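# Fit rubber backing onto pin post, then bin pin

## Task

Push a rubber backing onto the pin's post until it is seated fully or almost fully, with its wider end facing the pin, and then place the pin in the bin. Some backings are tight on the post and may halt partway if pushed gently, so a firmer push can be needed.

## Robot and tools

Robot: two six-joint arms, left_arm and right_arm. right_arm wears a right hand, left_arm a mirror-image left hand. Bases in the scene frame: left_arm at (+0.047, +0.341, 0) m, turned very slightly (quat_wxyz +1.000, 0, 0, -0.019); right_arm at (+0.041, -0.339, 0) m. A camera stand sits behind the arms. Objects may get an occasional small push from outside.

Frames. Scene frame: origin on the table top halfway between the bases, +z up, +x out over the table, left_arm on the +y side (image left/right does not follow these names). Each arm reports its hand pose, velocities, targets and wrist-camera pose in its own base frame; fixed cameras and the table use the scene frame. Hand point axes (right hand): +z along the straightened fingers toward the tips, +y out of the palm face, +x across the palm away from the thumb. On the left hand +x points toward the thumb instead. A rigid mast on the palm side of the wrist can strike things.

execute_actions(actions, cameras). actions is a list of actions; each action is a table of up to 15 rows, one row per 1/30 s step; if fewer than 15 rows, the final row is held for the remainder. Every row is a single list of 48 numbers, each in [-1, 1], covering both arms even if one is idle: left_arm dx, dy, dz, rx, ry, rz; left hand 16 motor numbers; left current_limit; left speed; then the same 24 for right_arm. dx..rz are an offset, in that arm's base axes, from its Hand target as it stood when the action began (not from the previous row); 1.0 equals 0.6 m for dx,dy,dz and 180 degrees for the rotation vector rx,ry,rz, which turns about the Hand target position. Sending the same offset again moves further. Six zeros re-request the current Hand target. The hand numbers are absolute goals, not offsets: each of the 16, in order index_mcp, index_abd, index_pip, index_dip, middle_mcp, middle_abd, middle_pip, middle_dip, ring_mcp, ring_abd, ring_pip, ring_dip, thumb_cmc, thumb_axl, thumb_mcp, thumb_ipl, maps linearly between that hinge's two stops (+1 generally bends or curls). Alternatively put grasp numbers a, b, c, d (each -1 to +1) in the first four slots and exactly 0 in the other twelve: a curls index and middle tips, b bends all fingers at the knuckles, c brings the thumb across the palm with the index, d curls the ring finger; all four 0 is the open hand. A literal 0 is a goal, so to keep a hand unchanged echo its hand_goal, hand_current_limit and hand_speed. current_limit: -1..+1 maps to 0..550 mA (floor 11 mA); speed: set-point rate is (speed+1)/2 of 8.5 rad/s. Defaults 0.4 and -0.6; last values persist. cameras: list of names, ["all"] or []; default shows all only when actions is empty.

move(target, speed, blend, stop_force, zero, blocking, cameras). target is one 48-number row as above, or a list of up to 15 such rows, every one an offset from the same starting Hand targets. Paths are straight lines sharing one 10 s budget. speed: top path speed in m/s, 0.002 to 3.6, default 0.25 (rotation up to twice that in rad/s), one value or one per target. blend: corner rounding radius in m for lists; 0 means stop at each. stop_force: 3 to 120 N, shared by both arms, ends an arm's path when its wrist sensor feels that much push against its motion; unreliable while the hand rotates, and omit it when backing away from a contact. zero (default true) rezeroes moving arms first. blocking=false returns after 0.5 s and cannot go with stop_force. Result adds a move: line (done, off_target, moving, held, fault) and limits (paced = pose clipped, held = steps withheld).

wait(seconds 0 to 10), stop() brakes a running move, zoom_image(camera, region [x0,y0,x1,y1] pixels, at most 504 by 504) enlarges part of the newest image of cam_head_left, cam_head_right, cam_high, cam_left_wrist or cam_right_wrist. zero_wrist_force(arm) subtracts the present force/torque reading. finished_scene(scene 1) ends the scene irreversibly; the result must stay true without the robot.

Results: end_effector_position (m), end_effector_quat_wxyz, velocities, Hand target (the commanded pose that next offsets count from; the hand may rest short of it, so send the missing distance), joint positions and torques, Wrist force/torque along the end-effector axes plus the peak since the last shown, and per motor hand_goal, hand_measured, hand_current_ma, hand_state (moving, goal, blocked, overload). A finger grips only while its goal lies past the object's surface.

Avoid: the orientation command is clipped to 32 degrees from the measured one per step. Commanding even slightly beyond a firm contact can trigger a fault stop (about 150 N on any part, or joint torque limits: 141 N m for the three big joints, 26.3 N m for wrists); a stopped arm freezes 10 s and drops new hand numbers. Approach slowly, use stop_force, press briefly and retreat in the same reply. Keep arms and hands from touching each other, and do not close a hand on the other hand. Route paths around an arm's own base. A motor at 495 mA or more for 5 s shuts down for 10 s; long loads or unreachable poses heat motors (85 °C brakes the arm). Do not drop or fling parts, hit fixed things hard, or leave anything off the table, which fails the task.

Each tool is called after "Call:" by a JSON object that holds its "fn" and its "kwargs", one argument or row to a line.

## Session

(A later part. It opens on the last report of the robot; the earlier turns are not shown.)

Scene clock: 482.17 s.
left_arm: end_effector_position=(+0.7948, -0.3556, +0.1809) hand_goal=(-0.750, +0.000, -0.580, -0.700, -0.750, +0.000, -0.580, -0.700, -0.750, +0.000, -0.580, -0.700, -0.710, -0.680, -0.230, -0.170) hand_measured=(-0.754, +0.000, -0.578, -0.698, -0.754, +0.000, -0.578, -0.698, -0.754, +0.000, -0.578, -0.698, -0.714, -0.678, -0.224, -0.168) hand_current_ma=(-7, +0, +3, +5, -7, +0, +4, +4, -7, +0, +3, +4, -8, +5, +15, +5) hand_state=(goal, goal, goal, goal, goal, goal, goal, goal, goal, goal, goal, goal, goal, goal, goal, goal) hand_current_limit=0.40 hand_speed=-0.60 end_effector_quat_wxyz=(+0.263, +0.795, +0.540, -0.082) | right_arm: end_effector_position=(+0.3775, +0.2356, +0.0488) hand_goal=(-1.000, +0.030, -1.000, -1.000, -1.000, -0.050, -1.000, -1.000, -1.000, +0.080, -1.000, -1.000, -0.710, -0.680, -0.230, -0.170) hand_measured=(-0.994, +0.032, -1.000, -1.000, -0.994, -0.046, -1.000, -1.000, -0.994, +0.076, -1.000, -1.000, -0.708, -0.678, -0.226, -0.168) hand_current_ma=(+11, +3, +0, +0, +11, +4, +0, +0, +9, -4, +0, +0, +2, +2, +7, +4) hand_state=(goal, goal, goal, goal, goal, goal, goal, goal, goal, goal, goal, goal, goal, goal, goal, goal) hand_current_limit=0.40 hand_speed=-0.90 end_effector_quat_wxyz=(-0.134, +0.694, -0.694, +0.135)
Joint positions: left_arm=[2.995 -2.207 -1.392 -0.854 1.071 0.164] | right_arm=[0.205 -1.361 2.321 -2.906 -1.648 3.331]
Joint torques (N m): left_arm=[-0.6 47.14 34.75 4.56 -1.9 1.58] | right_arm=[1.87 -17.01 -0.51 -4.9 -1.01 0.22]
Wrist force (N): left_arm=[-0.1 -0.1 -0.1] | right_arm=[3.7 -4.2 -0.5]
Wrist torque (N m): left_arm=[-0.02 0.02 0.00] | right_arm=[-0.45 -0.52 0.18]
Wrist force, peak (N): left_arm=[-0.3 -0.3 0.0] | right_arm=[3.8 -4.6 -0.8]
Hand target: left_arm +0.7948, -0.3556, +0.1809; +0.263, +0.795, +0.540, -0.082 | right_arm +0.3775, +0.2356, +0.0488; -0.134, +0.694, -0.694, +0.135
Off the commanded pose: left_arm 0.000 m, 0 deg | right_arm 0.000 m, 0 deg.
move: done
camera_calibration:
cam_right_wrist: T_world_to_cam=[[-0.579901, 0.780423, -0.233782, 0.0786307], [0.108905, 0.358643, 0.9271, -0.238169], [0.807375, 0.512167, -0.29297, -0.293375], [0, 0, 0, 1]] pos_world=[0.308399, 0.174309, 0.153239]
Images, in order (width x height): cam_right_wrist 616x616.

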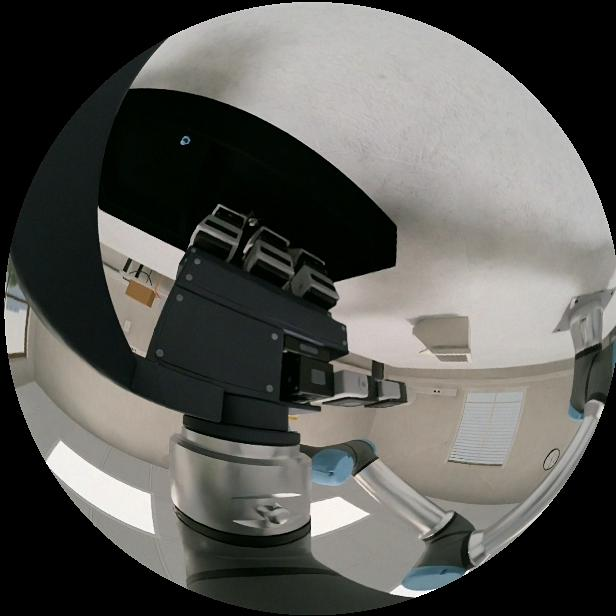

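Call:
{"fn": "move", "kwargs": {
  "target": [
    [0,0,0,0,0,0,0,0,0,0,0,0,0,0,0,0,0,0,0,0,0,0,0.4,-0.6,-0.0033,0.0013,0,0,0,0,-1,0.03,-1,-1,-1,-0.055,-1,-1,-0.985,0.001,-1,-1,-0.71,-0.68,-0.23,-0.17,1.0,-0.9],
    [0,0,0,0,0,0,0,0,0,0,0,0,0,0,0,0,0,0,0,0,0,0,0.4,-0.6,-0.0033,0.0013,-0.018,0,0,0,-1,0.03,-1,-1,-1,-0.055,-1,-1,-0.985,0.001,-1,-1,-0.71,-0.68,-0.23,-0.17,1.0,-0.9]
  ],
  "speed": 0.03
}}

Call:
{"fn": "move", "kwargs": {
  "target": [0,0,0,0,0,0,0,0,0,0,0,0,0,0,0,0,0,0,0,0,0,0,0.4,-0.6,0,0,-0.02,0,0,0,-1,0.03,-1,-1,-1,-0.055,-1,-1,-0.985,0.001,-1,-1,-0.71,-0.68,-0.23,-0.17,1.0,-0.9],
  "speed": 0.008,
  "stop_force": 3,
  "cameras": ["cam_right_wrist"]
}}

Call:
{"fn": "zoom_image", "kwargs": {
  "camera": "cam_right_wrist",
  "region": [228, 208, 268, 248]
}}

Scene clock: 484.37 s.
left_arm: end_effector_position=(+0.7948, -0.3556, +0.1809) hand_goal=(-0.750, +0.000, -0.580, -0.700, -0.750, +0.000, -0.580, -0.700, -0.750, +0.000, -0.580, -0.700, -0.710, -0.680, -0.230, -0.170) hand_measured=(-0.754, +0.000, -0.578, -0.698, -0.754, +0.000, -0.578, -0.698, -0.754, +0.000, -0.578, -0.698, -0.714, -0.678, -0.224, -0.168) hand_current_ma=(-7, +0, +3, +5, -7, +0, +4, +4, -7, +0, +3, +4, -8, +5, +15, +5) hand_state=(goal, goal, goal, goal, goal, goal, goal, goal, goal, goal, goal, goal, goal, goal, goal, goal) hand_current_limit=0.40 hand_speed=-0.60 end_effector_quat_wxyz=(+0.263, +0.795, +0.540, -0.082) | right_arm: end_effector_position=(+0.3755, +0.2364, +0.0380) hand_goal=(-1.000, +0.030, -1.000, -1.000, -1.000, -0.056, -1.000, -1.000, -0.986, +0.000, -1.000, -1.000, -0.710, -0.680, -0.230, -0.170) hand_measured=(-0.994, +0.032, -1.000, -1.000, -0.994, -0.052, -1.000, -1.000, -0.980, +0.004, -1.000, -1.000, -0.708, -0.678, -0.226, -0.168) hand_current_ma=(+11, +3, +0, +0, +11, +4, +0, +0, +9, +4, +0, +0, +2, +2, +7, +4) hand_state=(goal, goal, goal, goal, goal, goal, goal, goal, goal, goal, goal, goal, goal, goal, goal, goal) hand_current_limit=1.00 hand_speed=-0.90 end_effector_quat_wxyz=(-0.134, +0.694, -0.694, +0.135)
Joint positions: left_arm=[2.995 -2.207 -1.392 -0.854 1.071 0.164] | right_arm=[0.208 -1.335 2.333 -2.944 -1.649 3.334]
Joint torques (N m): left_arm=[-0.81 46.55 35.35 4.41 -1.92 1.67] | right_arm=[13.99 -18.25 0.62 -4.53 -1.39 1.63]
Wrist force (N): left_arm=[-0.1 -0.3 0.0] | right_arm=[3.6 -4.5 -0.5]
Wrist torque (N m): left_arm=[-0.04 0.02 0.00] | right_arm=[-0.50 -0.51 0.17]
Wrist force, peak (N): left_arm=[-0.2 -0.3 0.3] | right_arm=[3.8 -4.6 -0.7]
Hand target: left_arm +0.7948, -0.3556, +0.1809; +0.263, +0.795, +0.540, -0.082 | right_arm +0.3755, +0.2364, +0.0380; -0.134, +0.694, -0.694, +0.135
Off the commanded pose: left_arm 0.000 m, 0 deg | right_arm 0.000 m, 0 deg.
move: done

Scene clock: 486.90 s.
left_arm: end_effector_position=(+0.7948, -0.3556, +0.1809) hand_goal=(-0.750, +0.000, -0.580, -0.700, -0.750, +0.000, -0.580, -0.700, -0.750, +0.000, -0.580, -0.700, -0.710, -0.680, -0.230, -0.170) hand_measured=(-0.754, +0.000, -0.578, -0.698, -0.754, +0.000, -0.578, -0.698, -0.754, +0.000, -0.578, -0.698, -0.714, -0.678, -0.224, -0.168) hand_current_ma=(-7, +0, +3, +5, -7, +0, +4, +4, -7, +0, +3, +4, -8, +5, +15, +5) hand_state=(goal, goal, goal, goal, goal, goal, goal, goal, goal, goal, goal, goal, goal, goal, goal, goal) hand_current_limit=0.40 hand_speed=-0.60 end_effector_quat_wxyz=(+0.263, +0.795, +0.540, -0.082) | right_arm: end_effector_position=(+0.3755, +0.2364, +0.0292) hand_goal=(-1.000, +0.030, -1.000, -1.000, -1.000, -0.056, -1.000, -1.000, -0.986, +0.000, -1.000, -1.000, -0.710, -0.680, -0.230, -0.170) hand_measured=(-0.996, +0.032, -1.000, -1.000, -0.996, -0.052, -1.000, -1.000, -0.988, +0.002, -1.000, -1.000, -0.708, -0.678, -0.226, -0.168) hand_current_ma=(+8, +2, +0, +0, +8, +4, +0, +0, -4, +2, +0, +0, +2, +2, +7, +4) hand_state=(goal, goal, goal, goal, goal, goal, goal, goal, goal, goal, goal, goal, goal, goal, goal, goal) hand_current_limit=1.00 hand_speed=-0.90 end_effector_quat_wxyz=(-0.134, +0.694, -0.694, +0.135)
Joint positions: left_arm=[2.995 -2.207 -1.392 -0.854 1.071 0.164] | right_arm=[0.208 -1.311 2.338 -2.974 -1.649 3.334]
Joint torques (N m): left_arm=[-1.04 47.29 35.28 4.46 -2.01 1.6] | right_arm=[12.37 -33.04 -26.22 -0.75 -0.88 1.88]
Wrist force (N): left_arm=[-0.2 -0.2 0.0] | right_arm=[3.9 -4.7 -1.1]
Wrist torque (N m): left_arm=[-0.03 0.04 -0.01] | right_arm=[-0.38 -0.50 0.17]
Wrist force, peak (N): left_arm=[-0.2 -0.5 0.0] | right_arm=[3.8 -4.5 -4.5]
Hand target: left_arm +0.7948, -0.3556, +0.1809; +0.263, +0.795, +0.540, -0.082 | right_arm +0.3755, +0.2364, +0.0292; -0.134, +0.694, -0.694, +0.135 (not the last commanded pose)
Off the commanded pose: left_arm 0.000 m, 0 deg | right_arm 0.003 m, 0 deg.
move: contact (right_arm)
camera_calibration:
cam_right_wrist: T_world_to_cam=[[-0.579965, 0.780383, -0.233759, 0.0722877], [0.108876, 0.358624, 0.927111, -0.220056], [0.807333, 0.512241, -0.292954, -0.297914], [0, 0, 0, 1]] pos_world=[0.306399, 0.175109, 0.133639]
Images, in order (width x height): cam_right_wrist 616x616.

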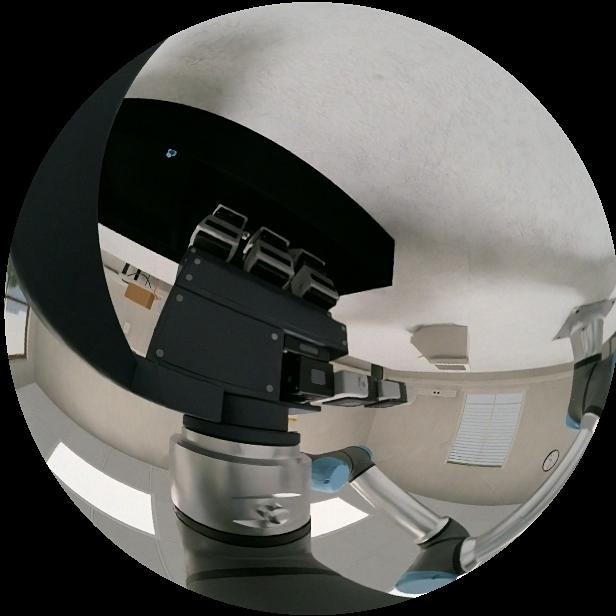

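Scaled by 12.600 from the camera's 616x616 image, which has a finer 880x880 frame.

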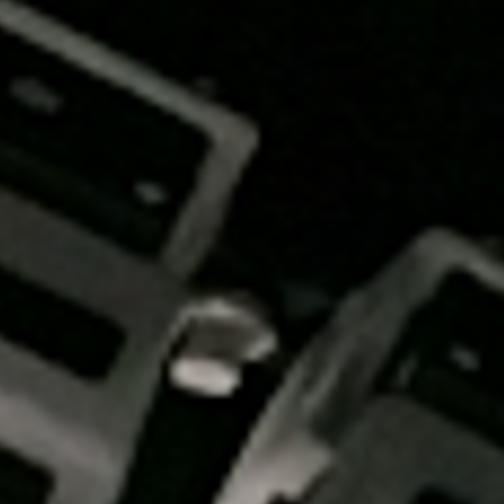

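Call:
{"fn": "move", "kwargs": {
  "target": [0,0,0,0,0,0,0,0,0,0,0,0,0,0,0,0,0,0,0,0,0,0,0.4,-0.6,0,0,-0.01,0,0,0,-1,0.03,-1,-1,-1,-0.055,-1,-1,-0.985,0.001,-1,-1,-0.71,-0.68,-0.23,-0.17,1.0,-0.9],
  "speed": 0.006,
  "stop_force": 10
}}

Call:
{"fn": "move", "kwargs": {
  "target": [0,0,0,0,0,0,0,0,0,0,0,0,0,0,0,0,0,0,0,0,0,0,0.4,-0.6,0,0,0,0,0,0,-1,0.1,-1,-1,-1,0.15,-1,-1,-0.985,0.001,-1,-1,-0.71,-0.68,-0.23,-0.17,1.0,-0.93],
  "speed": 0.01,
  "cameras": ["cam_right_wrist"]
}}

Call:
{"fn": "zoom_image", "kwargs": {
  "camera": "cam_right_wrist",
  "region": [228, 208, 268, 248]
}}

Scene clock: 488.87 s.
left_arm: end_effector_position=(+0.7948, -0.3556, +0.1809) hand_goal=(-0.750, +0.000, -0.580, -0.700, -0.750, +0.000, -0.580, -0.700, -0.750, +0.000, -0.580, -0.700, -0.710, -0.680, -0.230, -0.170) hand_measured=(-0.754, +0.000, -0.578, -0.698, -0.754, +0.000, -0.578, -0.698, -0.754, +0.000, -0.578, -0.698, -0.714, -0.678, -0.224, -0.168) hand_current_ma=(-7, +0, +3, +5, -7, +0, +4, +4, -7, +0, +3, +4, -8, +5, +15, +5) hand_state=(goal, goal, goal, goal, goal, goal, goal, goal, goal, goal, goal, goal, goal, goal, goal, goal) hand_current_limit=0.40 hand_speed=-0.60 end_effector_quat_wxyz=(+0.263, +0.795, +0.540, -0.082) | right_arm: end_effector_position=(+0.3757, +0.2364, +0.0281) hand_goal=(-1.000, +0.030, -1.000, -1.000, -1.000, -0.056, -1.000, -1.000, -0.986, +0.000, -1.000, -1.000, -0.710, -0.680, -0.230, -0.170) hand_measured=(-1.000, +0.032, -1.000, -1.000, -1.000, -0.052, -1.000, -1.000, -0.998, +0.002, -1.000, -1.000, -0.708, -0.678, -0.226, -0.168) hand_current_ma=(+0, +1, +0, +0, +0, +4, +0, +0, -25, +2, +0, +0, +2, +2, +7, +4) hand_state=(goal, goal, goal, goal, goal, goal, goal, goal, goal, goal, goal, goal, goal, goal, goal, goal) hand_current_limit=1.00 hand_speed=-0.90 end_effector_quat_wxyz=(-0.134, +0.694, -0.694, +0.135)
Joint positions: left_arm=[2.995 -2.207 -1.392 -0.854 1.071 0.164] | right_arm=[0.208 -1.307 2.339 -2.978 -1.649 3.334]
Joint torques (N m): left_arm=[-0.88 46.88 35.71 4.52 -1.94 1.79] | right_arm=[10.5 -28.94 -22.86 0.16 -0.96 1.11]
Wrist force (N): left_arm=[-0.3 -0.2 0.0] | right_arm=[4.0 -7.8 -7.6]
Wrist torque (N m): left_arm=[-0.04 0.05 -0.02] | right_arm=[0.49 -0.45 0.17]
Wrist force, peak (N): left_arm=[-0.1 -0.5 0.2] | right_arm=[4.2 -7.1 -15.5]
Hand target: left_arm +0.7948, -0.3556, +0.1809; +0.263, +0.795, +0.540, -0.082 | right_arm +0.3757, +0.2364, +0.0281; -0.134, +0.694, -0.694, +0.135 (not the last commanded pose)
Off the commanded pose: left_arm 0.000 m, 0 deg | right_arm 0.005 m, 0 deg.
move: contact (right_arm)

Scene clock: 489.83 s.
left_arm: end_effector_position=(+0.7948, -0.3556, +0.1809) hand_goal=(-0.750, +0.000, -0.580, -0.700, -0.750, +0.000, -0.580, -0.700, -0.750, +0.000, -0.580, -0.700, -0.710, -0.680, -0.230, -0.170) hand_measured=(-0.754, +0.000, -0.578, -0.698, -0.754, +0.000, -0.578, -0.698, -0.754, +0.000, -0.578, -0.698, -0.714, -0.678, -0.224, -0.168) hand_current_ma=(-7, +0, +3, +5, -7, +0, +4, +4, -7, +0, +3, +4, -8, +5, +15, +5) hand_state=(goal, goal, goal, goal, goal, goal, goal, goal, goal, goal, goal, goal, goal, goal, goal, goal) hand_current_limit=0.40 hand_speed=-0.60 end_effector_quat_wxyz=(+0.263, +0.795, +0.540, -0.082) | right_arm: end_effector_position=(+0.3757, +0.2364, +0.0282) hand_goal=(-1.000, +0.100, -1.000, -1.000, -1.000, +0.150, -1.000, -1.000, -0.986, +0.000, -1.000, -1.000, -0.710, -0.680, -0.230, -0.170) hand_measured=(-1.000, +0.048, -1.000, -1.000, -1.000, +0.076, -1.000, -1.000, -0.998, +0.006, -1.000, -1.000, -0.708, -0.678, -0.226, -0.168) hand_current_ma=(+0, -131, +0, +0, +0, -206, +0, +0, -25, +10, +0, +0, +2, +2, +7, +4) hand_state=(goal, blocked, goal, goal, goal, blocked, goal, goal, goal, goal, goal, goal, goal, goal, goal, goal) hand_current_limit=1.00 hand_speed=-0.93 end_effector_quat_wxyz=(-0.134, +0.694, -0.694, +0.135)
Joint positions: left_arm=[2.995 -2.207 -1.392 -0.854 1.071 0.164] | right_arm=[0.208 -1.307 2.339 -2.978 -1.649 3.334]
Joint torques (N m): left_arm=[-0.6 46.77 35.21 4.49 -1.92 1.6] | right_arm=[10.34 -27.22 -21.15 -1.46 -0.9 0.69]
Wrist force (N): left_arm=[-0.2 -0.3 -0.2] | right_arm=[0.2 -8.7 -10.1]
Wrist torque (N m): left_arm=[-0.02 0.03 -0.01] | right_arm=[0.80 -0.72 -0.30]
Wrist force, peak (N): left_arm=[-0.3 -0.3 0.0] | right_arm=[0.1 -8.7 -10.2]
Hand target: left_arm +0.7948, -0.3556, +0.1809; +0.263, +0.795, +0.540, -0.082 | right_arm +0.3757, +0.2364, +0.0281; -0.134, +0.694, -0.694, +0.135
Off the commanded pose: left_arm 0.000 m, 0 deg | right_arm 0.000 m, 0 deg.
move: done
camera_calibration:
cam_right_wrist: T_world_to_cam=[[-0.579857, 0.780413, -0.233925, 0.0720728], [0.108492, 0.358532, 0.927192, -0.218924], [0.807462, 0.51226, -0.292566, -0.298413], [0, 0, 0, 1]] pos_world=[0.3065, 0.17511, 0.132539]
Images, in order (width x height): cam_right_wrist 616x616.

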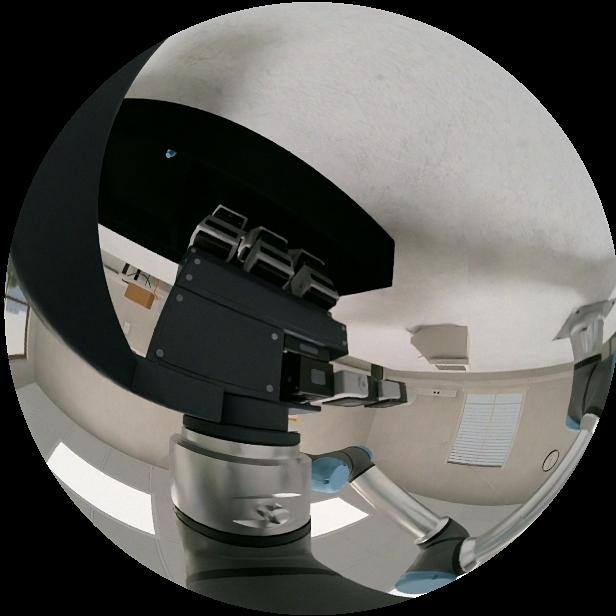

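Scaled by 12.600 from the camera's 616x616 image, which has a finer 880x880 frame.

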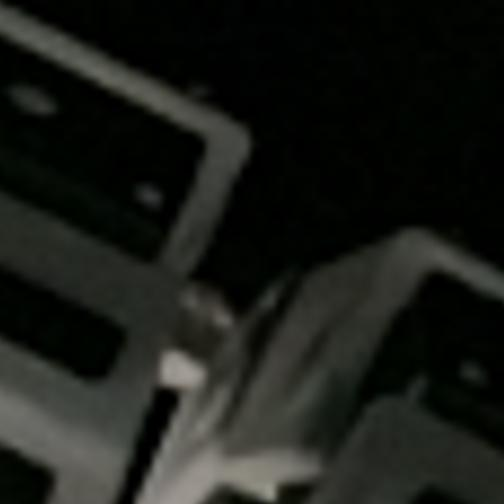

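Call:
{"fn": "move", "kwargs": {
  "target": [
    [0,0,0,0,0,0,0,0,0,0,0,0,0,0,0,0,0,0,0,0,0,0,0.4,-0.6,0,0,0,0,0,0,-1,0.03,-1,-1,-1,-0.055,-1,-1,-0.985,0.08,-1,-1,-0.71,-0.68,-0.23,-0.17,0.4,-0.9],
    [0,0,0,0,0,0,0,0,0,0,0,0,0,0,0,0,0,0,0,0,0,0,0.4,-0.6,0,0,0.0343,0,0,0,-1,0.03,-1,-1,-1,-0.055,-1,-1,-1,0.08,-1,-1,-0.71,-0.68,-0.23,-0.17,0.4,-0.9]
  ],
  "speed": 0.04,
  "cameras": ["cam_right_wrist"]
}}

Call:
{"fn": "zoom_image", "kwargs": {
  "camera": "cam_right_wrist",
  "region": [225, 195, 275, 245]
}}

Scene clock: 492.47 s.
left_arm: end_effector_position=(+0.7948, -0.3556, +0.1809) hand_goal=(-0.750, +0.000, -0.580, -0.700, -0.750, +0.000, -0.580, -0.700, -0.750, +0.000, -0.580, -0.700, -0.710, -0.680, -0.230, -0.170) hand_measured=(-0.754, +0.000, -0.578, -0.698, -0.754, +0.000, -0.578, -0.698, -0.754, +0.000, -0.578, -0.698, -0.714, -0.678, -0.224, -0.168) hand_current_ma=(-7, +0, +3, +5, -7, +0, +4, +4, -7, +0, +3, +4, -8, +5, +15, +5) hand_state=(goal, goal, goal, goal, goal, goal, goal, goal, goal, goal, goal, goal, goal, goal, goal, goal) hand_current_limit=0.40 hand_speed=-0.60 end_effector_quat_wxyz=(+0.263, +0.795, +0.540, -0.082) | right_arm: end_effector_position=(+0.3757, +0.2364, +0.0487) hand_goal=(-1.000, +0.030, -1.000, -1.000, -1.000, -0.056, -1.000, -1.000, -1.000, +0.080, -1.000, -1.000, -0.710, -0.680, -0.230, -0.170) hand_measured=(-0.994, +0.032, -1.000, -1.000, -0.994, -0.052, -1.000, -1.000, -0.984, +0.076, -1.000, -1.000, -0.708, -0.678, -0.226, -0.168) hand_current_ma=(+10, +3, +0, +0, +11, +4, +0, +0, +40, -4, +0, +0, +2, +2, +7, +4) hand_state=(goal, goal, goal, goal, goal, goal, goal, goal, goal, goal, goal, goal, goal, goal, goal, goal) hand_current_limit=0.40 hand_speed=-0.90 end_effector_quat_wxyz=(-0.134, +0.694, -0.694, +0.135)
Joint positions: left_arm=[2.995 -2.207 -1.392 -0.854 1.071 0.164] | right_arm=[0.208 -1.363 2.324 -2.908 -1.649 3.334]
Joint torques (N m): left_arm=[-0.79 47.57 34.96 4.44 -1.81 1.53] | right_arm=[8.2 -31.47 -28.22 -0.68 0.98 0.77]
Wrist force (N): left_arm=[-0.1 -0.3 0.0] | right_arm=[3.7 -4.2 -0.3]
Wrist torque (N m): left_arm=[-0.05 0.02 0.01] | right_arm=[-0.47 -0.53 0.18]
Wrist force, peak (N): left_arm=[-0.2 -0.3 0.2] | right_arm=[3.9 -9.5 -10.4]
Hand target: left_arm +0.7948, -0.3556, +0.1809; +0.263, +0.795, +0.540, -0.082 | right_arm +0.3757, +0.2364, +0.0487; -0.134, +0.694, -0.694, +0.135
Off the commanded pose: left_arm 0.000 m, 0 deg | right_arm 0.000 m, 0 deg.
move: done
camera_calibration:
cam_right_wrist: T_world_to_cam=[[-0.579857, 0.780413, -0.233925, 0.0768916], [0.108492, 0.358532, 0.927192, -0.238024], [0.807462, 0.51226, -0.292566, -0.292386], [0, 0, 0, 1]] pos_world=[0.3065, 0.17511, 0.153139]
Images, in order (width x height): cam_right_wrist 616x616.

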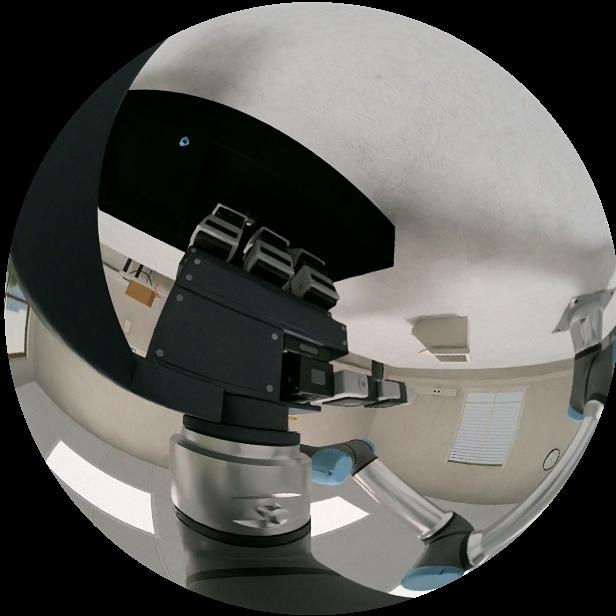

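Scaled by 10.080 from the camera's 616x616 image, which has a finer 880x880 frame.

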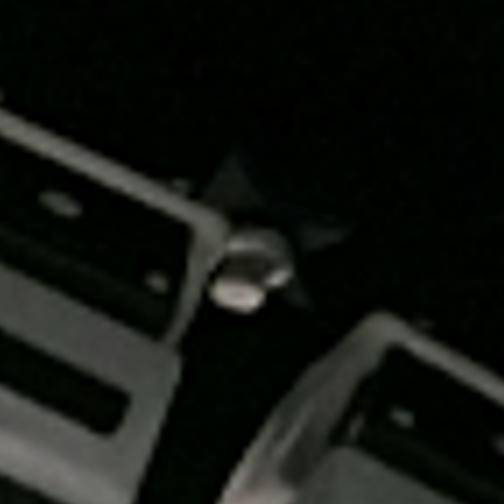

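Call:
{"fn": "move", "kwargs": {
  "target": [
    [0,0,0,0,0,0,0,0,0,0,0,0,0,0,0,0,0,0,0,0,0,0,0.4,-0.6,0,-0.0072,0,0,0,0,-1,0.03,-1,-1,-1,-0.055,-1,-1,-0.98,0.165,-1,-1,-0.71,-0.68,-0.23,-0.17,1.0,-0.85],
    [0,0,0,0,0,0,0,0,0,0,0,0,0,0,0,0,0,0,0,0,0,0,0.4,-0.6,0,-0.0072,-0.0275,0,0,0,-1,0.03,-1,-1,-1,-0.055,-1,-1,-0.98,0.165,-1,-1,-0.71,-0.68,-0.23,-0.17,1.0,-0.85]
  ],
  "speed": 0.015,
  "cameras": ["cam_right_wrist"]
}}

Call:
{"fn": "zoom_image", "kwargs": {
  "camera": "cam_right_wrist",
  "region": [225, 205, 275, 255]
}}

Scene clock: 496.50 s.
left_arm: end_effector_position=(+0.7948, -0.3556, +0.1809) hand_goal=(-0.750, +0.000, -0.580, -0.700, -0.750, +0.000, -0.580, -0.700, -0.750, +0.000, -0.580, -0.700, -0.710, -0.680, -0.230, -0.170) hand_measured=(-0.754, +0.000, -0.578, -0.698, -0.754, +0.000, -0.578, -0.698, -0.754, +0.000, -0.578, -0.698, -0.714, -0.678, -0.224, -0.168) hand_current_ma=(-7, +0, +3, +5, -7, +0, +4, +4, -7, +0, +3, +4, -8, +5, +15, +5) hand_state=(goal, goal, goal, goal, goal, goal, goal, goal, goal, goal, goal, goal, goal, goal, goal, goal) hand_current_limit=0.40 hand_speed=-0.60 end_effector_quat_wxyz=(+0.263, +0.795, +0.540, -0.082) | right_arm: end_effector_position=(+0.3757, +0.2321, +0.0323) hand_goal=(-1.000, +0.030, -1.000, -1.000, -1.000, -0.056, -1.000, -1.000, -0.980, +0.164, -1.000, -1.000, -0.710, -0.680, -0.230, -0.170) hand_measured=(-0.994, +0.032, -1.000, -1.000, -0.994, -0.052, -1.000, -1.000, -0.974, +0.160, -1.000, -1.000, -0.708, -0.678, -0.226, -0.168) hand_current_ma=(+10, +3, +0, +0, +11, +4, +0, +0, +9, -5, +0, +0, +2, +2, +7, +4) hand_state=(goal, goal, goal, goal, goal, goal, goal, goal, goal, goal, goal, goal, goal, goal, goal, goal) hand_current_limit=1.00 hand_speed=-0.85 end_effector_quat_wxyz=(-0.134, +0.694, -0.694, +0.135)
Joint positions: left_arm=[2.995 -2.207 -1.392 -0.854 1.071 0.164] | right_arm=[0.197 -1.323 2.342 -2.967 -1.645 3.324]
Joint torques (N m): left_arm=[-1.16 47.5 35.3 4.7 -1.84 1.55] | right_arm=[-11.09 -18.77 1.13 -5.08 0.86 -1.31]
Wrist force (N): left_arm=[0.0 -0.3 0.0] | right_arm=[3.8 -4.3 -0.4]
Wrist torque (N m): left_arm=[-0.04 0.01 0.01] | right_arm=[-0.48 -0.54 0.29]
Wrist force, peak (N): left_arm=[-0.3 -0.4 0.3] | right_arm=[4.1 -4.4 -0.5]
Hand target: left_arm +0.7948, -0.3556, +0.1809; +0.263, +0.795, +0.540, -0.082 | right_arm +0.3757, +0.2321, +0.0322; -0.134, +0.694, -0.694, +0.135
Off the commanded pose: left_arm 0.000 m, 0 deg | right_arm 0.000 m, 0 deg.
move: done
camera_calibration:
cam_right_wrist: T_world_to_cam=[[-0.579857, 0.780413, -0.233925, 0.0763876], [0.108492, 0.358532, 0.927192, -0.221184], [0.807462, 0.51226, -0.292566, -0.29501], [0, 0, 0, 1]] pos_world=[0.3065, 0.17081, 0.136639]
Images, in order (width x height): cam_right_wrist 616x616.

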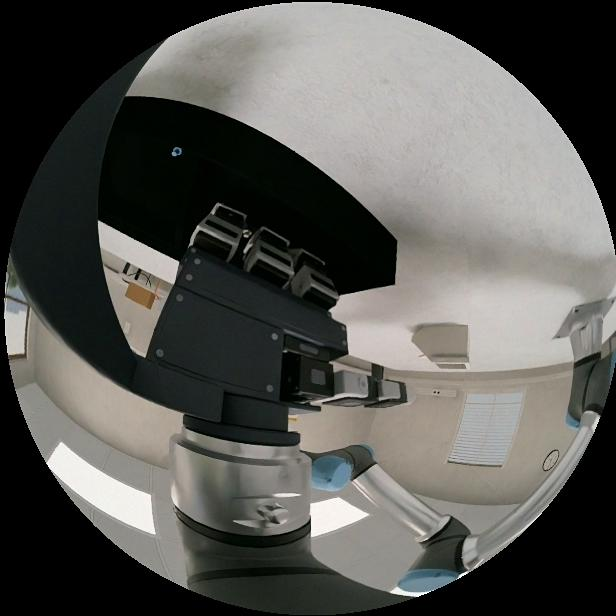

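Scaled by 10.080 from the camera's 616x616 image, which has a finer 880x880 frame.

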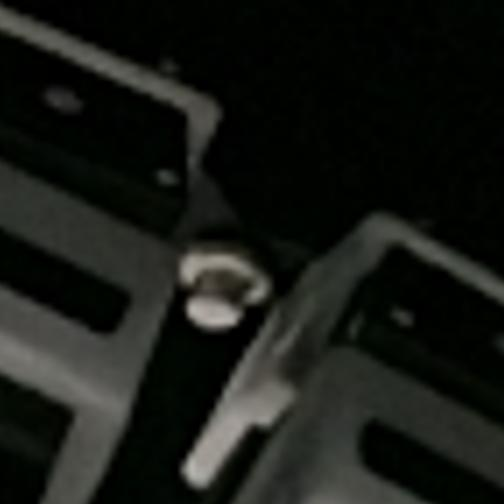

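Call:
{"fn": "move", "kwargs": {
  "target": [0,0,0,0,0,0,0,0,0,0,0,0,0,0,0,0,0,0,0,0,0,0,0.4,-0.6,0,0,-0.0018,0,0,0,-1,0.03,-1,-1,-1,-0.055,-1,-1,-0.98,0.165,-1,-1,-0.71,-0.68,-0.23,-0.17,1.0,-0.85],
  "speed": 0.008,
  "stop_force": 3
}}

Call:
{"fn": "move", "kwargs": {
  "target": [0,0,0,0,0,0,0,0,0,0,0,0,0,0,0,0,0,0,0,0,0,0,0.4,-0.6,0,0,0,0,0,0,-1,0.03,-1,-1,-1,0.03,-1,-1,-0.98,-0.12,-1,-1,-0.71,-0.68,-0.23,-0.17,1.0,-0.95],
  "speed": 0.01,
  "cameras": ["cam_right_wrist"]
}}

Call:
{"fn": "zoom_image", "kwargs": {
  "camera": "cam_right_wrist",
  "region": [225, 205, 275, 255]
}}

Scene clock: 498.67 s.
left_arm: end_effector_position=(+0.7948, -0.3556, +0.1809) hand_goal=(-0.750, +0.000, -0.580, -0.700, -0.750, +0.000, -0.580, -0.700, -0.750, +0.000, -0.580, -0.700, -0.710, -0.680, -0.230, -0.170) hand_measured=(-0.754, +0.000, -0.578, -0.698, -0.754, +0.000, -0.578, -0.698, -0.754, +0.000, -0.578, -0.698, -0.714, -0.678, -0.224, -0.168) hand_current_ma=(-7, +0, +3, +5, -7, +0, +4, +4, -7, +0, +3, +4, -8, +5, +15, +5) hand_state=(goal, goal, goal, goal, goal, goal, goal, goal, goal, goal, goal, goal, goal, goal, goal, goal) hand_current_limit=0.40 hand_speed=-0.60 end_effector_quat_wxyz=(+0.263, +0.795, +0.540, -0.082) | right_arm: end_effector_position=(+0.3757, +0.2321, +0.0311) hand_goal=(-1.000, +0.030, -1.000, -1.000, -1.000, -0.056, -1.000, -1.000, -0.980, +0.164, -1.000, -1.000, -0.710, -0.680, -0.230, -0.170) hand_measured=(-0.994, +0.032, -1.000, -1.000, -0.994, -0.052, -1.000, -1.000, -0.974, +0.160, -1.000, -1.000, -0.708, -0.678, -0.226, -0.168) hand_current_ma=(+10, +3, +0, +0, +11, +4, +0, +0, +9, -5, +0, +0, +2, +2, +7, +4) hand_state=(goal, goal, goal, goal, goal, goal, goal, goal, goal, goal, goal, goal, goal, goal, goal, goal) hand_current_limit=1.00 hand_speed=-0.85 end_effector_quat_wxyz=(-0.134, +0.694, -0.694, +0.135)
Joint positions: left_arm=[2.995 -2.207 -1.392 -0.854 1.071 0.164] | right_arm=[0.197 -1.319 2.343 -2.971 -1.645 3.324]
Joint torques (N m): left_arm=[-0.96 47.27 35.64 4.51 -1.84 1.66] | right_arm=[-8.69 -17.35 0.68 -4.65 0.96 -1.03]
Wrist force (N): left_arm=[0.1 -0.3 0.1] | right_arm=[3.8 -4.5 -1.0]
Wrist torque (N m): left_arm=[-0.05 0.00 0.02] | right_arm=[-0.42 -0.49 0.29]
Wrist force, peak (N): left_arm=[-0.3 -0.4 0.0] | right_arm=[4.0 -4.5 -1.0]
Hand target: left_arm +0.7948, -0.3556, +0.1809; +0.263, +0.795, +0.540, -0.082 | right_arm +0.3757, +0.2321, +0.0311; -0.134, +0.694, -0.694, +0.135
Off the commanded pose: left_arm 0.000 m, 0 deg | right_arm 0.000 m, 0 deg.
move: done

Scene clock: 500.23 s.
left_arm: end_effector_position=(+0.7948, -0.3556, +0.1809) hand_goal=(-0.750, +0.000, -0.580, -0.700, -0.750, +0.000, -0.580, -0.700, -0.750, +0.000, -0.580, -0.700, -0.710, -0.680, -0.230, -0.170) hand_measured=(-0.754, +0.000, -0.578, -0.698, -0.754, +0.000, -0.578, -0.698, -0.754, +0.000, -0.578, -0.698, -0.714, -0.678, -0.224, -0.168) hand_current_ma=(-7, +0, +3, +5, -7, +0, +4, +4, -7, +0, +3, +4, -8, +5, +15, +5) hand_state=(goal, goal, goal, goal, goal, goal, goal, goal, goal, goal, goal, goal, goal, goal, goal, goal) hand_current_limit=0.40 hand_speed=-0.60 end_effector_quat_wxyz=(+0.263, +0.795, +0.540, -0.082) | right_arm: end_effector_position=(+0.3757, +0.2321, +0.0311) hand_goal=(-1.000, +0.030, -1.000, -1.000, -1.000, +0.030, -1.000, -1.000, -0.980, -0.120, -1.000, -1.000, -0.710, -0.680, -0.230, -0.170) hand_measured=(-0.994, +0.032, -1.000, -1.000, -0.994, +0.014, -1.000, -1.000, -0.974, -0.068, -1.000, -1.000, -0.708, -0.678, -0.226, -0.168) hand_current_ma=(+10, +3, +0, +0, +9, -29, +0, +0, +13, +131, +1, +0, +2, +2, +7, +4) hand_state=(goal, goal, goal, goal, goal, goal, goal, goal, goal, blocked, goal, goal, goal, goal, goal, goal) hand_current_limit=1.00 hand_speed=-0.95 end_effector_quat_wxyz=(-0.134, +0.694, -0.694, +0.135)
Joint positions: left_arm=[2.995 -2.207 -1.392 -0.854 1.071 0.164] | right_arm=[0.197 -1.319 2.343 -2.971 -1.645 3.324]
Joint torques (N m): left_arm=[-0.57 47.5 35.8 4.52 -1.98 1.69] | right_arm=[-6.4 -17.88 0.41 -4.43 0.75 -0.95]
Wrist force (N): left_arm=[-0.2 -0.2 0.0] | right_arm=[3.8 -4.6 -0.9]
Wrist torque (N m): left_arm=[-0.03 0.04 -0.01] | right_arm=[-0.43 -0.49 0.28]
Wrist force, peak (N): left_arm=[-0.2 -0.4 0.1] | right_arm=[3.9 -4.7 -0.6]
Hand target: left_arm +0.7948, -0.3556, +0.1809; +0.263, +0.795, +0.540, -0.082 | right_arm +0.3757, +0.2321, +0.0311; -0.134, +0.694, -0.694, +0.135
Off the commanded pose: left_arm 0.000 m, 0 deg | right_arm 0.000 m, 0 deg.
move: done
camera_calibration:
cam_right_wrist: T_world_to_cam=[[-0.579857, 0.780413, -0.233925, 0.0761303], [0.108492, 0.358532, 0.927192, -0.220164], [0.807462, 0.51226, -0.292566, -0.295332], [0, 0, 0, 1]] pos_world=[0.3065, 0.17081, 0.135539]
Images, in order (width x height): cam_right_wrist 616x616.

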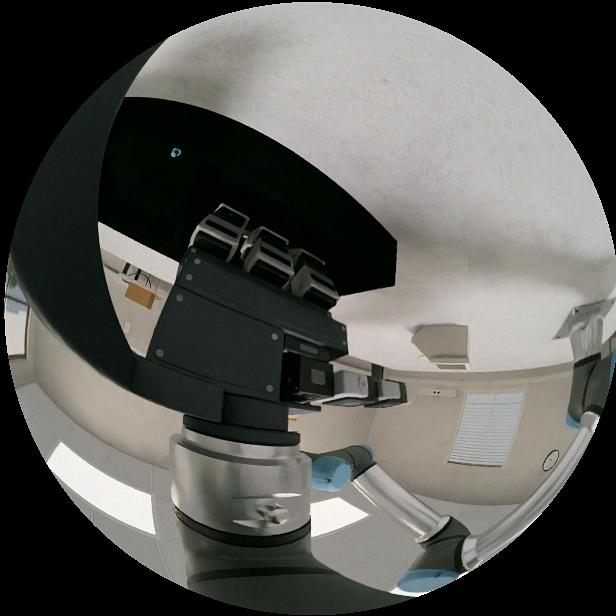

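Scaled by 10.080 from the camera's 616x616 image, which has a finer 880x880 frame.

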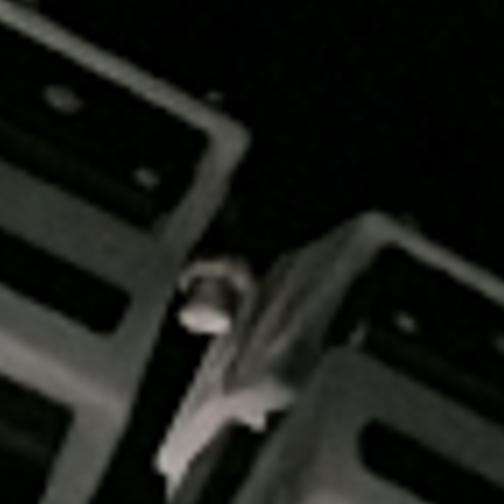

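Call:
{"fn": "move", "kwargs": {
  "target": [
    [0,0,0,0,0,0,0,0,0,0,0,0,0,0,0,0,0,0,0,0,0,0,0.4,-0.6,0,0,0.0005,0,0,0,-1,0.03,-1,-1,-1,-0.055,-1,-1,-0.98,0.17,-1,-1,-0.71,-0.68,-0.23,-0.17,1.0,-0.85],
    [0,0,0,0,0,0,0,0,0,0,0,0,0,0,0,0,0,0,0,0,0,0,0.4,-0.6,0,0,0.005,0,-0.01667,0,-1,0.03,-1,-1,-1,-0.055,-1,-1,-0.98,0.17,-1,-1,-0.71,-0.68,-0.23,-0.17,1.0,-0.85],
    [0,0,0,0,0,0,0,0,0,0,0,0,0,0,0,0,0,0,0,0,0,0,0.4,-0.6,0,0,-0.0103,0,-0.01667,0,-1,0.03,-1,-1,-1,-0.055,-1,-1,-0.945,0.17,-1,-1,-0.71,-0.68,-0.23,-0.17,1.0,-0.93]
  ],
  "speed": 0.015,
  "cameras": ["cam_right_wrist"]
}}

Call:
{"fn": "zoom_image", "kwargs": {
  "camera": "cam_right_wrist",
  "region": [225, 205, 275, 255]
}}

Scene clock: 505.90 s.
left_arm: end_effector_position=(+0.7948, -0.3556, +0.1809) hand_goal=(-0.750, +0.000, -0.580, -0.700, -0.750, +0.000, -0.580, -0.700, -0.750, +0.000, -0.580, -0.700, -0.710, -0.680, -0.230, -0.170) hand_measured=(-0.754, +0.000, -0.578, -0.698, -0.754, +0.000, -0.578, -0.698, -0.754, +0.000, -0.578, -0.698, -0.714, -0.678, -0.224, -0.168) hand_current_ma=(-7, +0, +3, +5, -7, +0, +4, +4, -7, +0, +3, +4, -8, +5, +15, +5) hand_state=(goal, goal, goal, goal, goal, goal, goal, goal, goal, goal, goal, goal, goal, goal, goal, goal) hand_current_limit=0.40 hand_speed=-0.60 end_effector_quat_wxyz=(+0.263, +0.795, +0.540, -0.082) | right_arm: end_effector_position=(+0.3757, +0.2321, +0.0250) hand_goal=(-1.000, +0.030, -1.000, -1.000, -1.000, -0.056, -1.000, -1.000, -0.946, +0.170, -1.000, -1.000, -0.710, -0.680, -0.230, -0.170) hand_measured=(-0.994, +0.032, -1.000, -1.000, -0.994, -0.052, -1.000, -1.000, -0.962, +0.166, -1.000, -1.000, -0.708, -0.678, -0.226, -0.168) hand_current_ma=(+11, +3, +0, +0, +12, +4, +0, +0, -38, -5, +0, +0, +2, +2, +7, +4) hand_state=(goal, goal, goal, goal, goal, goal, goal, goal, goal, goal, goal, goal, goal, goal, goal, goal) hand_current_limit=1.00 hand_speed=-0.93 end_effector_quat_wxyz=(-0.153, +0.690, -0.690, +0.153)
Joint positions: left_arm=[2.995 -2.207 -1.392 -0.854 1.071 0.164] | right_arm=[0.204 -1.302 2.375 -3.071 -1.657 3.326]
Joint torques (N m): left_arm=[-1.01 46.67 35.01 4.54 -1.91 1.67] | right_arm=[13.23 -15.76 2.23 -4.48 -1.11 1.52]
Wrist force (N): left_arm=[0.0 -0.2 -0.1] | right_arm=[3.6 -5.2 -1.2]
Wrist torque (N m): left_arm=[-0.02 0.01 0.00] | right_arm=[-0.33 -0.45 0.12]
Wrist force, peak (N): left_arm=[-0.3 -0.4 0.1] | right_arm=[3.8 -5.3 -1.2]
Hand target: left_arm +0.7948, -0.3556, +0.1809; +0.263, +0.795, +0.540, -0.082 | right_arm +0.3757, +0.2321, +0.0250; -0.153, +0.690, -0.690, +0.153
Off the commanded pose: left_arm 0.000 m, 0 deg | right_arm 0.000 m, 0 deg.
move: done
camera_calibration:
cam_right_wrist: T_world_to_cam=[[-0.566789, 0.780422, -0.263993, 0.0705307], [0.0598037, 0.358562, 0.931588, -0.196248], [0.82169, 0.512226, -0.249901, -0.30355], [0, 0, 0, 1]] pos_world=[0.301136, 0.170809, 0.125585]
Images, in order (width x height): cam_right_wrist 616x616.

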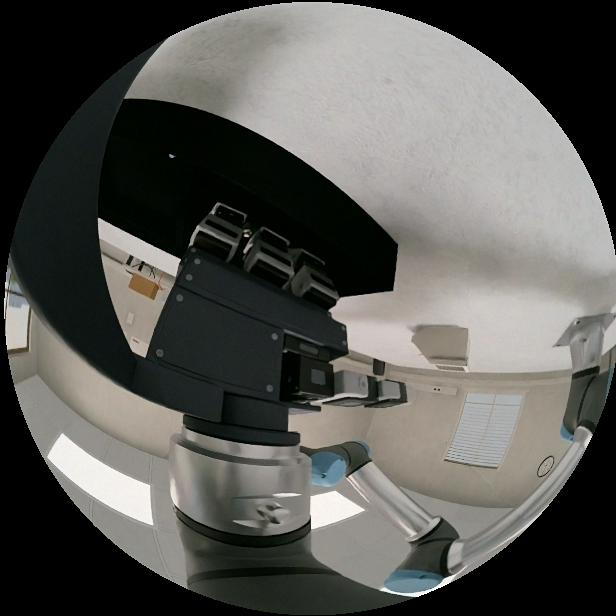

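Scaled by 10.080 from the camera's 616x616 image, which has a finer 880x880 frame.

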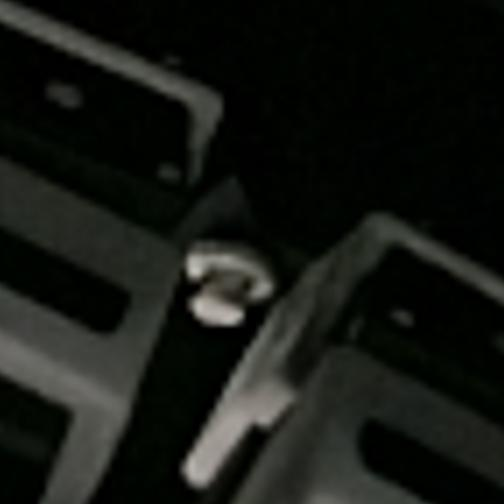

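Call:
{"fn": "move", "kwargs": {
  "target": [0,0,0,0,0,0,0,0,0,0,0,0,0,0,0,0,0,0,0,0,0,0,0.4,-0.6,0,0,0,0,0,0,-1,0.03,-1,-1,-1,0.0,-1,-1,-0.945,-0.05,-1,-1,-0.71,-0.68,-0.23,-0.17,1.0,-0.96],
  "speed": 0.01,
  "cameras": ["cam_right_wrist"]
}}

Call:
{"fn": "zoom_image", "kwargs": {
  "camera": "cam_right_wrist",
  "region": [225, 205, 275, 255]
}}

Scene clock: 507.70 s.
left_arm: end_effector_position=(+0.7948, -0.3556, +0.1809) hand_goal=(-0.750, +0.000, -0.580, -0.700, -0.750, +0.000, -0.580, -0.700, -0.750, +0.000, -0.580, -0.700, -0.710, -0.680, -0.230, -0.170) hand_measured=(-0.754, +0.000, -0.578, -0.698, -0.754, +0.000, -0.578, -0.698, -0.754, +0.000, -0.578, -0.698, -0.714, -0.678, -0.224, -0.168) hand_current_ma=(-7, +0, +3, +5, -7, +0, +4, +4, -7, +0, +3, +4, -8, +5, +15, +5) hand_state=(goal, goal, goal, goal, goal, goal, goal, goal, goal, goal, goal, goal, goal, goal, goal, goal) hand_current_limit=0.40 hand_speed=-0.60 end_effector_quat_wxyz=(+0.263, +0.795, +0.540, -0.082) | right_arm: end_effector_position=(+0.3757, +0.2321, +0.0250) hand_goal=(-1.000, +0.030, -1.000, -1.000, -1.000, +0.000, -1.000, -1.000, -0.946, -0.050, -1.000, -1.000, -0.710, -0.680, -0.230, -0.170) hand_measured=(-0.994, +0.032, -1.000, -1.000, -0.994, -0.004, -1.000, -1.000, -0.956, -0.028, -1.000, -1.000, -0.708, -0.678, -0.226, -0.168) hand_current_ma=(+11, +3, +0, +0, +12, -4, +0, +0, -19, +42, +0, +0, +2, +2, +7, +4) hand_state=(goal, goal, goal, goal, goal, goal, goal, goal, goal, blocked, goal, goal, goal, goal, goal, goal) hand_current_limit=1.00 hand_speed=-0.96 end_effector_quat_wxyz=(-0.153, +0.690, -0.690, +0.153)
Joint positions: left_arm=[2.995 -2.207 -1.392 -0.854 1.071 0.164] | right_arm=[0.204 -1.302 2.375 -3.071 -1.657 3.326]
Joint torques (N m): left_arm=[-1.05 46.83 35.08 4.46 -1.9 1.72] | right_arm=[13.33 -15.96 0.03 -4.47 -0.55 1.67]
Wrist force (N): left_arm=[0.0 -0.4 0.0] | right_arm=[4.4 -5.1 -2.0]
Wrist torque (N m): left_arm=[-0.05 0.01 0.01] | right_arm=[-0.28 -0.40 0.22]
Wrist force, peak (N): left_arm=[-0.1 -0.5 0.0] | right_arm=[4.4 -5.2 -1.9]
Hand target: left_arm +0.7948, -0.3556, +0.1809; +0.263, +0.795, +0.540, -0.082 | right_arm +0.3757, +0.2321, +0.0250; -0.153, +0.690, -0.690, +0.153
Off the commanded pose: left_arm 0.000 m, 0 deg | right_arm 0.000 m, 0 deg.
move: done
camera_calibration:
cam_right_wrist: T_world_to_cam=[[-0.566785, 0.780442, -0.263941, 0.0705194], [0.0598353, 0.358518, 0.931603, -0.196252], [0.82169, 0.512226, -0.249901, -0.30355], [0, 0, 0, 1]] pos_world=[0.301136, 0.17081, 0.125585]
Images, in order (width x height): cam_right_wrist 616x616.

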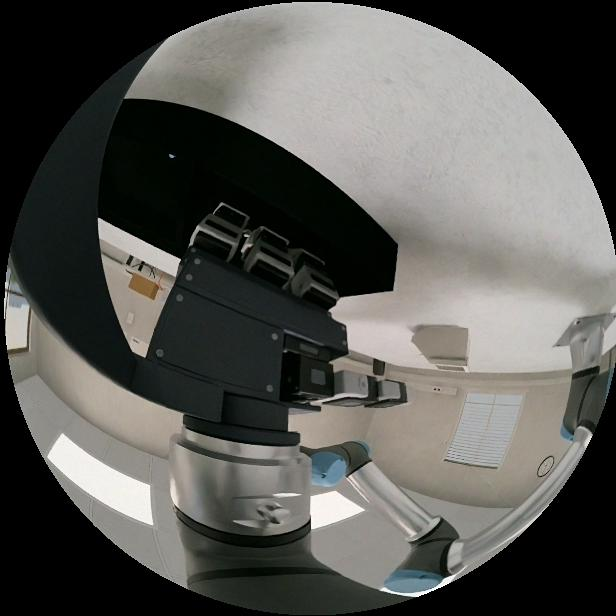

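Scaled by 10.080 from the camera's 616x616 image, which has a finer 880x880 frame.

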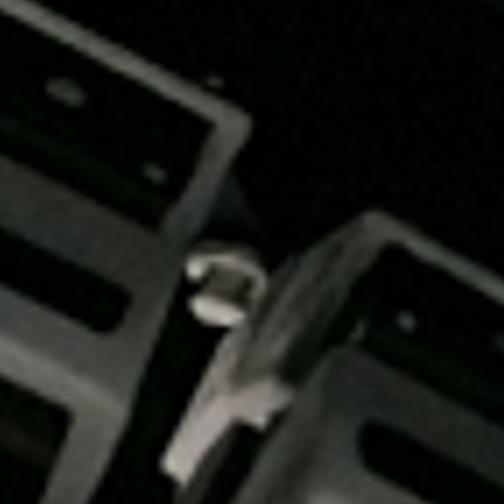

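Call:
{"fn": "move", "kwargs": {
  "target": [
    [0,0,0,0,0,0,0,0,0,0,0,0,0,0,0,0,0,0,0,0,0,0,0.4,-0.6,0,0,0.0003,0,0,0,-1,0.03,-1,-1,-1,-0.055,-1,-1,-0.945,0.17,-1,-1,-0.71,-0.68,-0.23,-0.17,1.0,-0.9],
    [0,0,0,0,0,0,0,0,0,0,0,0,0,0,0,0,0,0,0,0,0,0,0.4,-0.6,0,0,0.04,0,0,0,-1,0.03,-1,-1,-1,-0.055,-1,-1,-1,0.17,-1,-1,-0.71,-0.68,-0.23,-0.17,0.4,-0.9]
  ],
  "speed": 0.05,
  "cameras": ["cam_right_wrist"]
}}

Call:
{"fn": "zoom_image", "kwargs": {
  "camera": "cam_right_wrist",
  "region": [230, 190, 270, 230]
}}

Scene clock: 510.57 s.
left_arm: end_effector_position=(+0.7948, -0.3556, +0.1809) hand_goal=(-0.750, +0.000, -0.580, -0.700, -0.750, +0.000, -0.580, -0.700, -0.750, +0.000, -0.580, -0.700, -0.710, -0.680, -0.230, -0.170) hand_measured=(-0.754, +0.000, -0.578, -0.698, -0.754, +0.000, -0.578, -0.698, -0.754, +0.000, -0.578, -0.698, -0.714, -0.678, -0.224, -0.168) hand_current_ma=(-7, +0, +3, +5, -7, +0, +4, +4, -7, +0, +3, +4, -8, +5, +15, +5) hand_state=(goal, goal, goal, goal, goal, goal, goal, goal, goal, goal, goal, goal, goal, goal, goal, goal) hand_current_limit=0.40 hand_speed=-0.60 end_effector_quat_wxyz=(+0.263, +0.795, +0.540, -0.082) | right_arm: end_effector_position=(+0.3757, +0.2321, +0.0490) hand_goal=(-1.000, +0.030, -1.000, -1.000, -1.000, -0.056, -1.000, -1.000, -1.000, +0.170, -1.000, -1.000, -0.710, -0.680, -0.230, -0.170) hand_measured=(-0.994, +0.032, -1.000, -1.000, -0.994, -0.052, -1.000, -1.000, -0.982, +0.166, -1.000, -1.000, -0.708, -0.678, -0.226, -0.168) hand_current_ma=(+11, +3, +0, +0, +12, +4, +0, +0, +43, -5, +0, +0, +2, +2, +7, +4) hand_state=(goal, goal, goal, goal, goal, goal, goal, goal, goal, goal, goal, goal, goal, goal, goal, goal) hand_current_limit=0.40 hand_speed=-0.90 end_effector_quat_wxyz=(-0.153, +0.690, -0.690, +0.153)
Joint positions: left_arm=[2.995 -2.207 -1.392 -0.854 1.071 0.164] | right_arm=[0.204 -1.371 2.359 -2.986 -1.657 3.326]
Joint torques (N m): left_arm=[-1.13 46.35 35.56 4.51 -1.91 1.72] | right_arm=[-4.06 -30.66 -28.2 -0.95 0.23 -0.92]
Wrist force (N): left_arm=[0.0 -0.1 0.0] | right_arm=[3.8 -4.4 -0.2]
Wrist torque (N m): left_arm=[-0.02 0.01 0.01] | right_arm=[-0.49 -0.54 0.20]
Wrist force, peak (N): left_arm=[-0.2 -0.4 -0.1] | right_arm=[4.4 -5.1 -1.9]
Hand target: left_arm +0.7948, -0.3556, +0.1809; +0.263, +0.795, +0.540, -0.082 | right_arm +0.3757, +0.2321, +0.0490; -0.153, +0.690, -0.690, +0.153
Off the commanded pose: left_arm 0.000 m, 0 deg | right_arm 0.000 m, 0 deg.
move: done
camera_calibration:
cam_right_wrist: T_world_to_cam=[[-0.566835, 0.780393, -0.263979, 0.0768832], [0.0598095, 0.358565, 0.931587, -0.218608], [0.821657, 0.512268, -0.249922, -0.297546], [0, 0, 0, 1]] pos_world=[0.301136, 0.170809, 0.149585]
Images, in order (width x height): cam_right_wrist 616x616.

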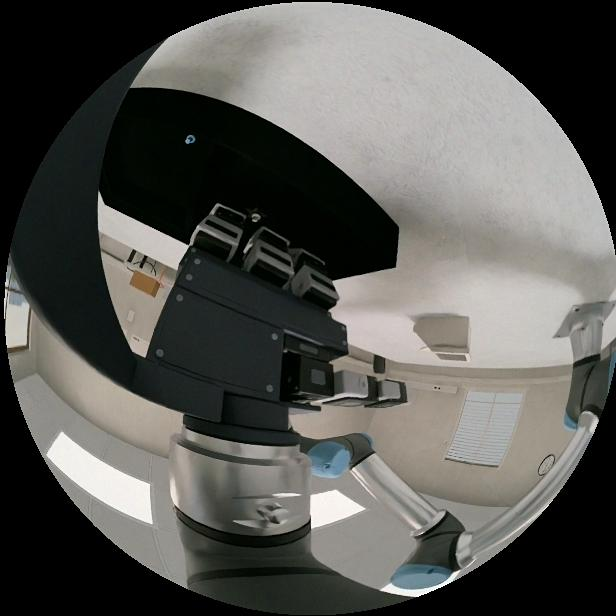

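Scaled by 12.600 from the camera's 616x616 image, which has a finer 880x880 frame.

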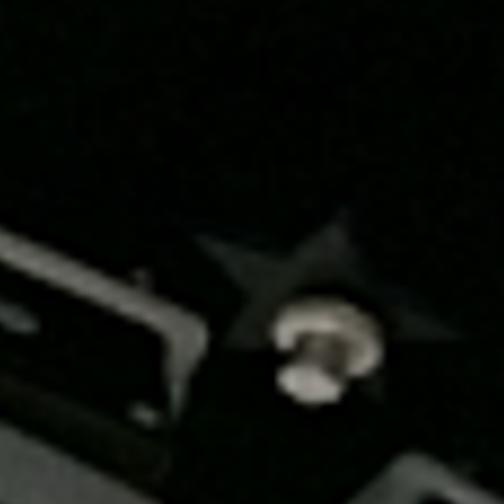

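Call:
{"fn": "move", "kwargs": {
  "target": [
    [0,0,0,0,0,0,0,0,0,0,0,0,0,0,0,0,0,0,0,0,0,0,0.4,-0.6,0,0,0.06,0,0,0,-1,0.03,-1,-1,-1,-0.05,-1,-1,-1,0.08,-1,-1,-0.71,-0.68,-0.23,-0.17,0.4,-0.9],
    [0,0,0,0,0,0,0,0,0,0,0,0,0,0,0,0,0,0,0,0,0,0,0.4,-0.6,0.135,0.04,0.06,0,0.01667,0.5,-1,0.03,-1,-1,-1,-0.05,-1,-1,-1,0.08,-1,-1,-0.71,-0.68,-0.23,-0.17,0.4,-0.9]
  ],
  "speed": [0.1, 0.35],
  "blend": [0.01, 0],
  "cameras": ["cam_right_wrist"]
}}

Call:
{"fn": "zoom_image", "kwargs": {
  "camera": "cam_right_wrist",
  "region": [350, 45, 400, 95]
}}

Scene clock: 514.73 s.
left_arm: end_effector_position=(+0.7948, -0.3556, +0.1809) hand_goal=(-0.750, +0.000, -0.580, -0.700, -0.750, +0.000, -0.580, -0.700, -0.750, +0.000, -0.580, -0.700, -0.710, -0.680, -0.230, -0.170) hand_measured=(-0.754, +0.000, -0.578, -0.698, -0.754, +0.000, -0.578, -0.698, -0.754, +0.000, -0.578, -0.698, -0.714, -0.678, -0.224, -0.168) hand_current_ma=(-7, +0, +3, +5, -7, +0, +4, +4, -7, +0, +3, +4, -8, +5, +15, +5) hand_state=(goal, goal, goal, goal, goal, goal, goal, goal, goal, goal, goal, goal, goal, goal, goal, goal) hand_current_limit=0.40 hand_speed=-0.60 end_effector_quat_wxyz=(+0.263, +0.795, +0.540, -0.082) | right_arm: end_effector_position=(+0.4567, +0.2561, +0.0850) hand_goal=(-1.000, +0.030, -1.000, -1.000, -1.000, -0.050, -1.000, -1.000, -1.000, +0.080, -1.000, -1.000, -0.710, -0.680, -0.230, -0.170) hand_measured=(-0.994, +0.032, -1.000, -1.000, -0.994, -0.052, -1.000, -1.000, -0.982, +0.082, -1.000, -1.000, -0.708, -0.678, -0.226, -0.168) hand_current_ma=(+12, +3, +0, +0, +13, -2, +0, +0, +42, +3, +0, +0, +2, +2, +7, +4) hand_state=(goal, goal, goal, goal, goal, goal, goal, goal, goal, goal, goal, goal, goal, goal, goal, goal) hand_current_limit=0.40 hand_speed=-0.90 end_effector_quat_wxyz=(-0.200, +0.980, -0.003, -0.016)
Joint positions: left_arm=[2.995 -2.207 -1.392 -0.854 1.071 0.164] | right_arm=[0.218 -1.275 1.954 -2.31 -1.171 1.808]
Joint torques (N m): left_arm=[-1.36 46.8 35.07 4.55 -1.86 1.58] | right_arm=[12.78 -24.6 -31.81 -0.43 1.7 -1.21]
Wrist force (N): left_arm=[-0.1 -0.1 0.0] | right_arm=[3.3 -4.6 -0.6]
Wrist torque (N m): left_arm=[-0.01 0.02 0.00] | right_arm=[-0.50 -0.47 0.27]
Wrist force, peak (N): left_arm=[-0.2 -0.5 0.1] | right_arm=[4.1 -4.7 -0.2]
Hand target: left_arm +0.7948, -0.3556, +0.1809; +0.263, +0.795, +0.540, -0.082 | right_arm +0.4567, +0.2561, +0.0850; -0.200, +0.980, -0.003, -0.016
Off the commanded pose: left_arm 0.000 m, 0 deg | right_arm 0.000 m, 0 deg.
move: done
camera_calibration:
cam_right_wrist: T_world_to_cam=[[-0.788389, -0.574947, -0.218811, 0.55801], [-0.327375, 0.0909753, 0.940505, -0.0210288], [-0.520834, 0.813117, -0.259947, 0.169459], [0, 0, 0, 1]] pos_world=[0.521304, 0.184949, 0.185927]
Images, in order (width x height): cam_right_wrist 616x616.

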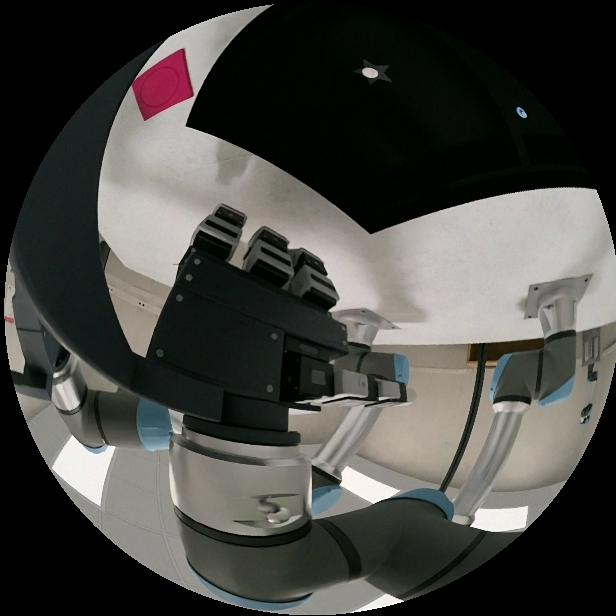

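Scaled by 10.080 from the camera's 616x616 image, which has a finer 880x880 frame.

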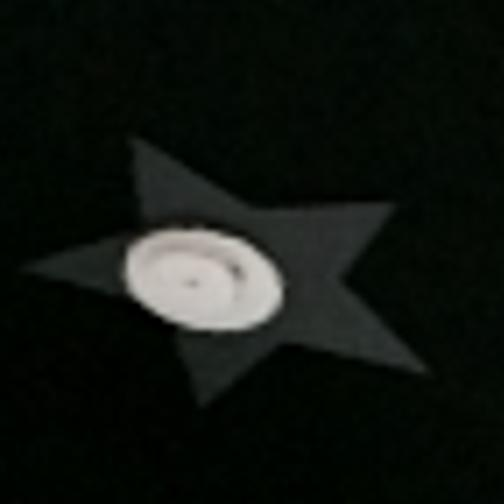

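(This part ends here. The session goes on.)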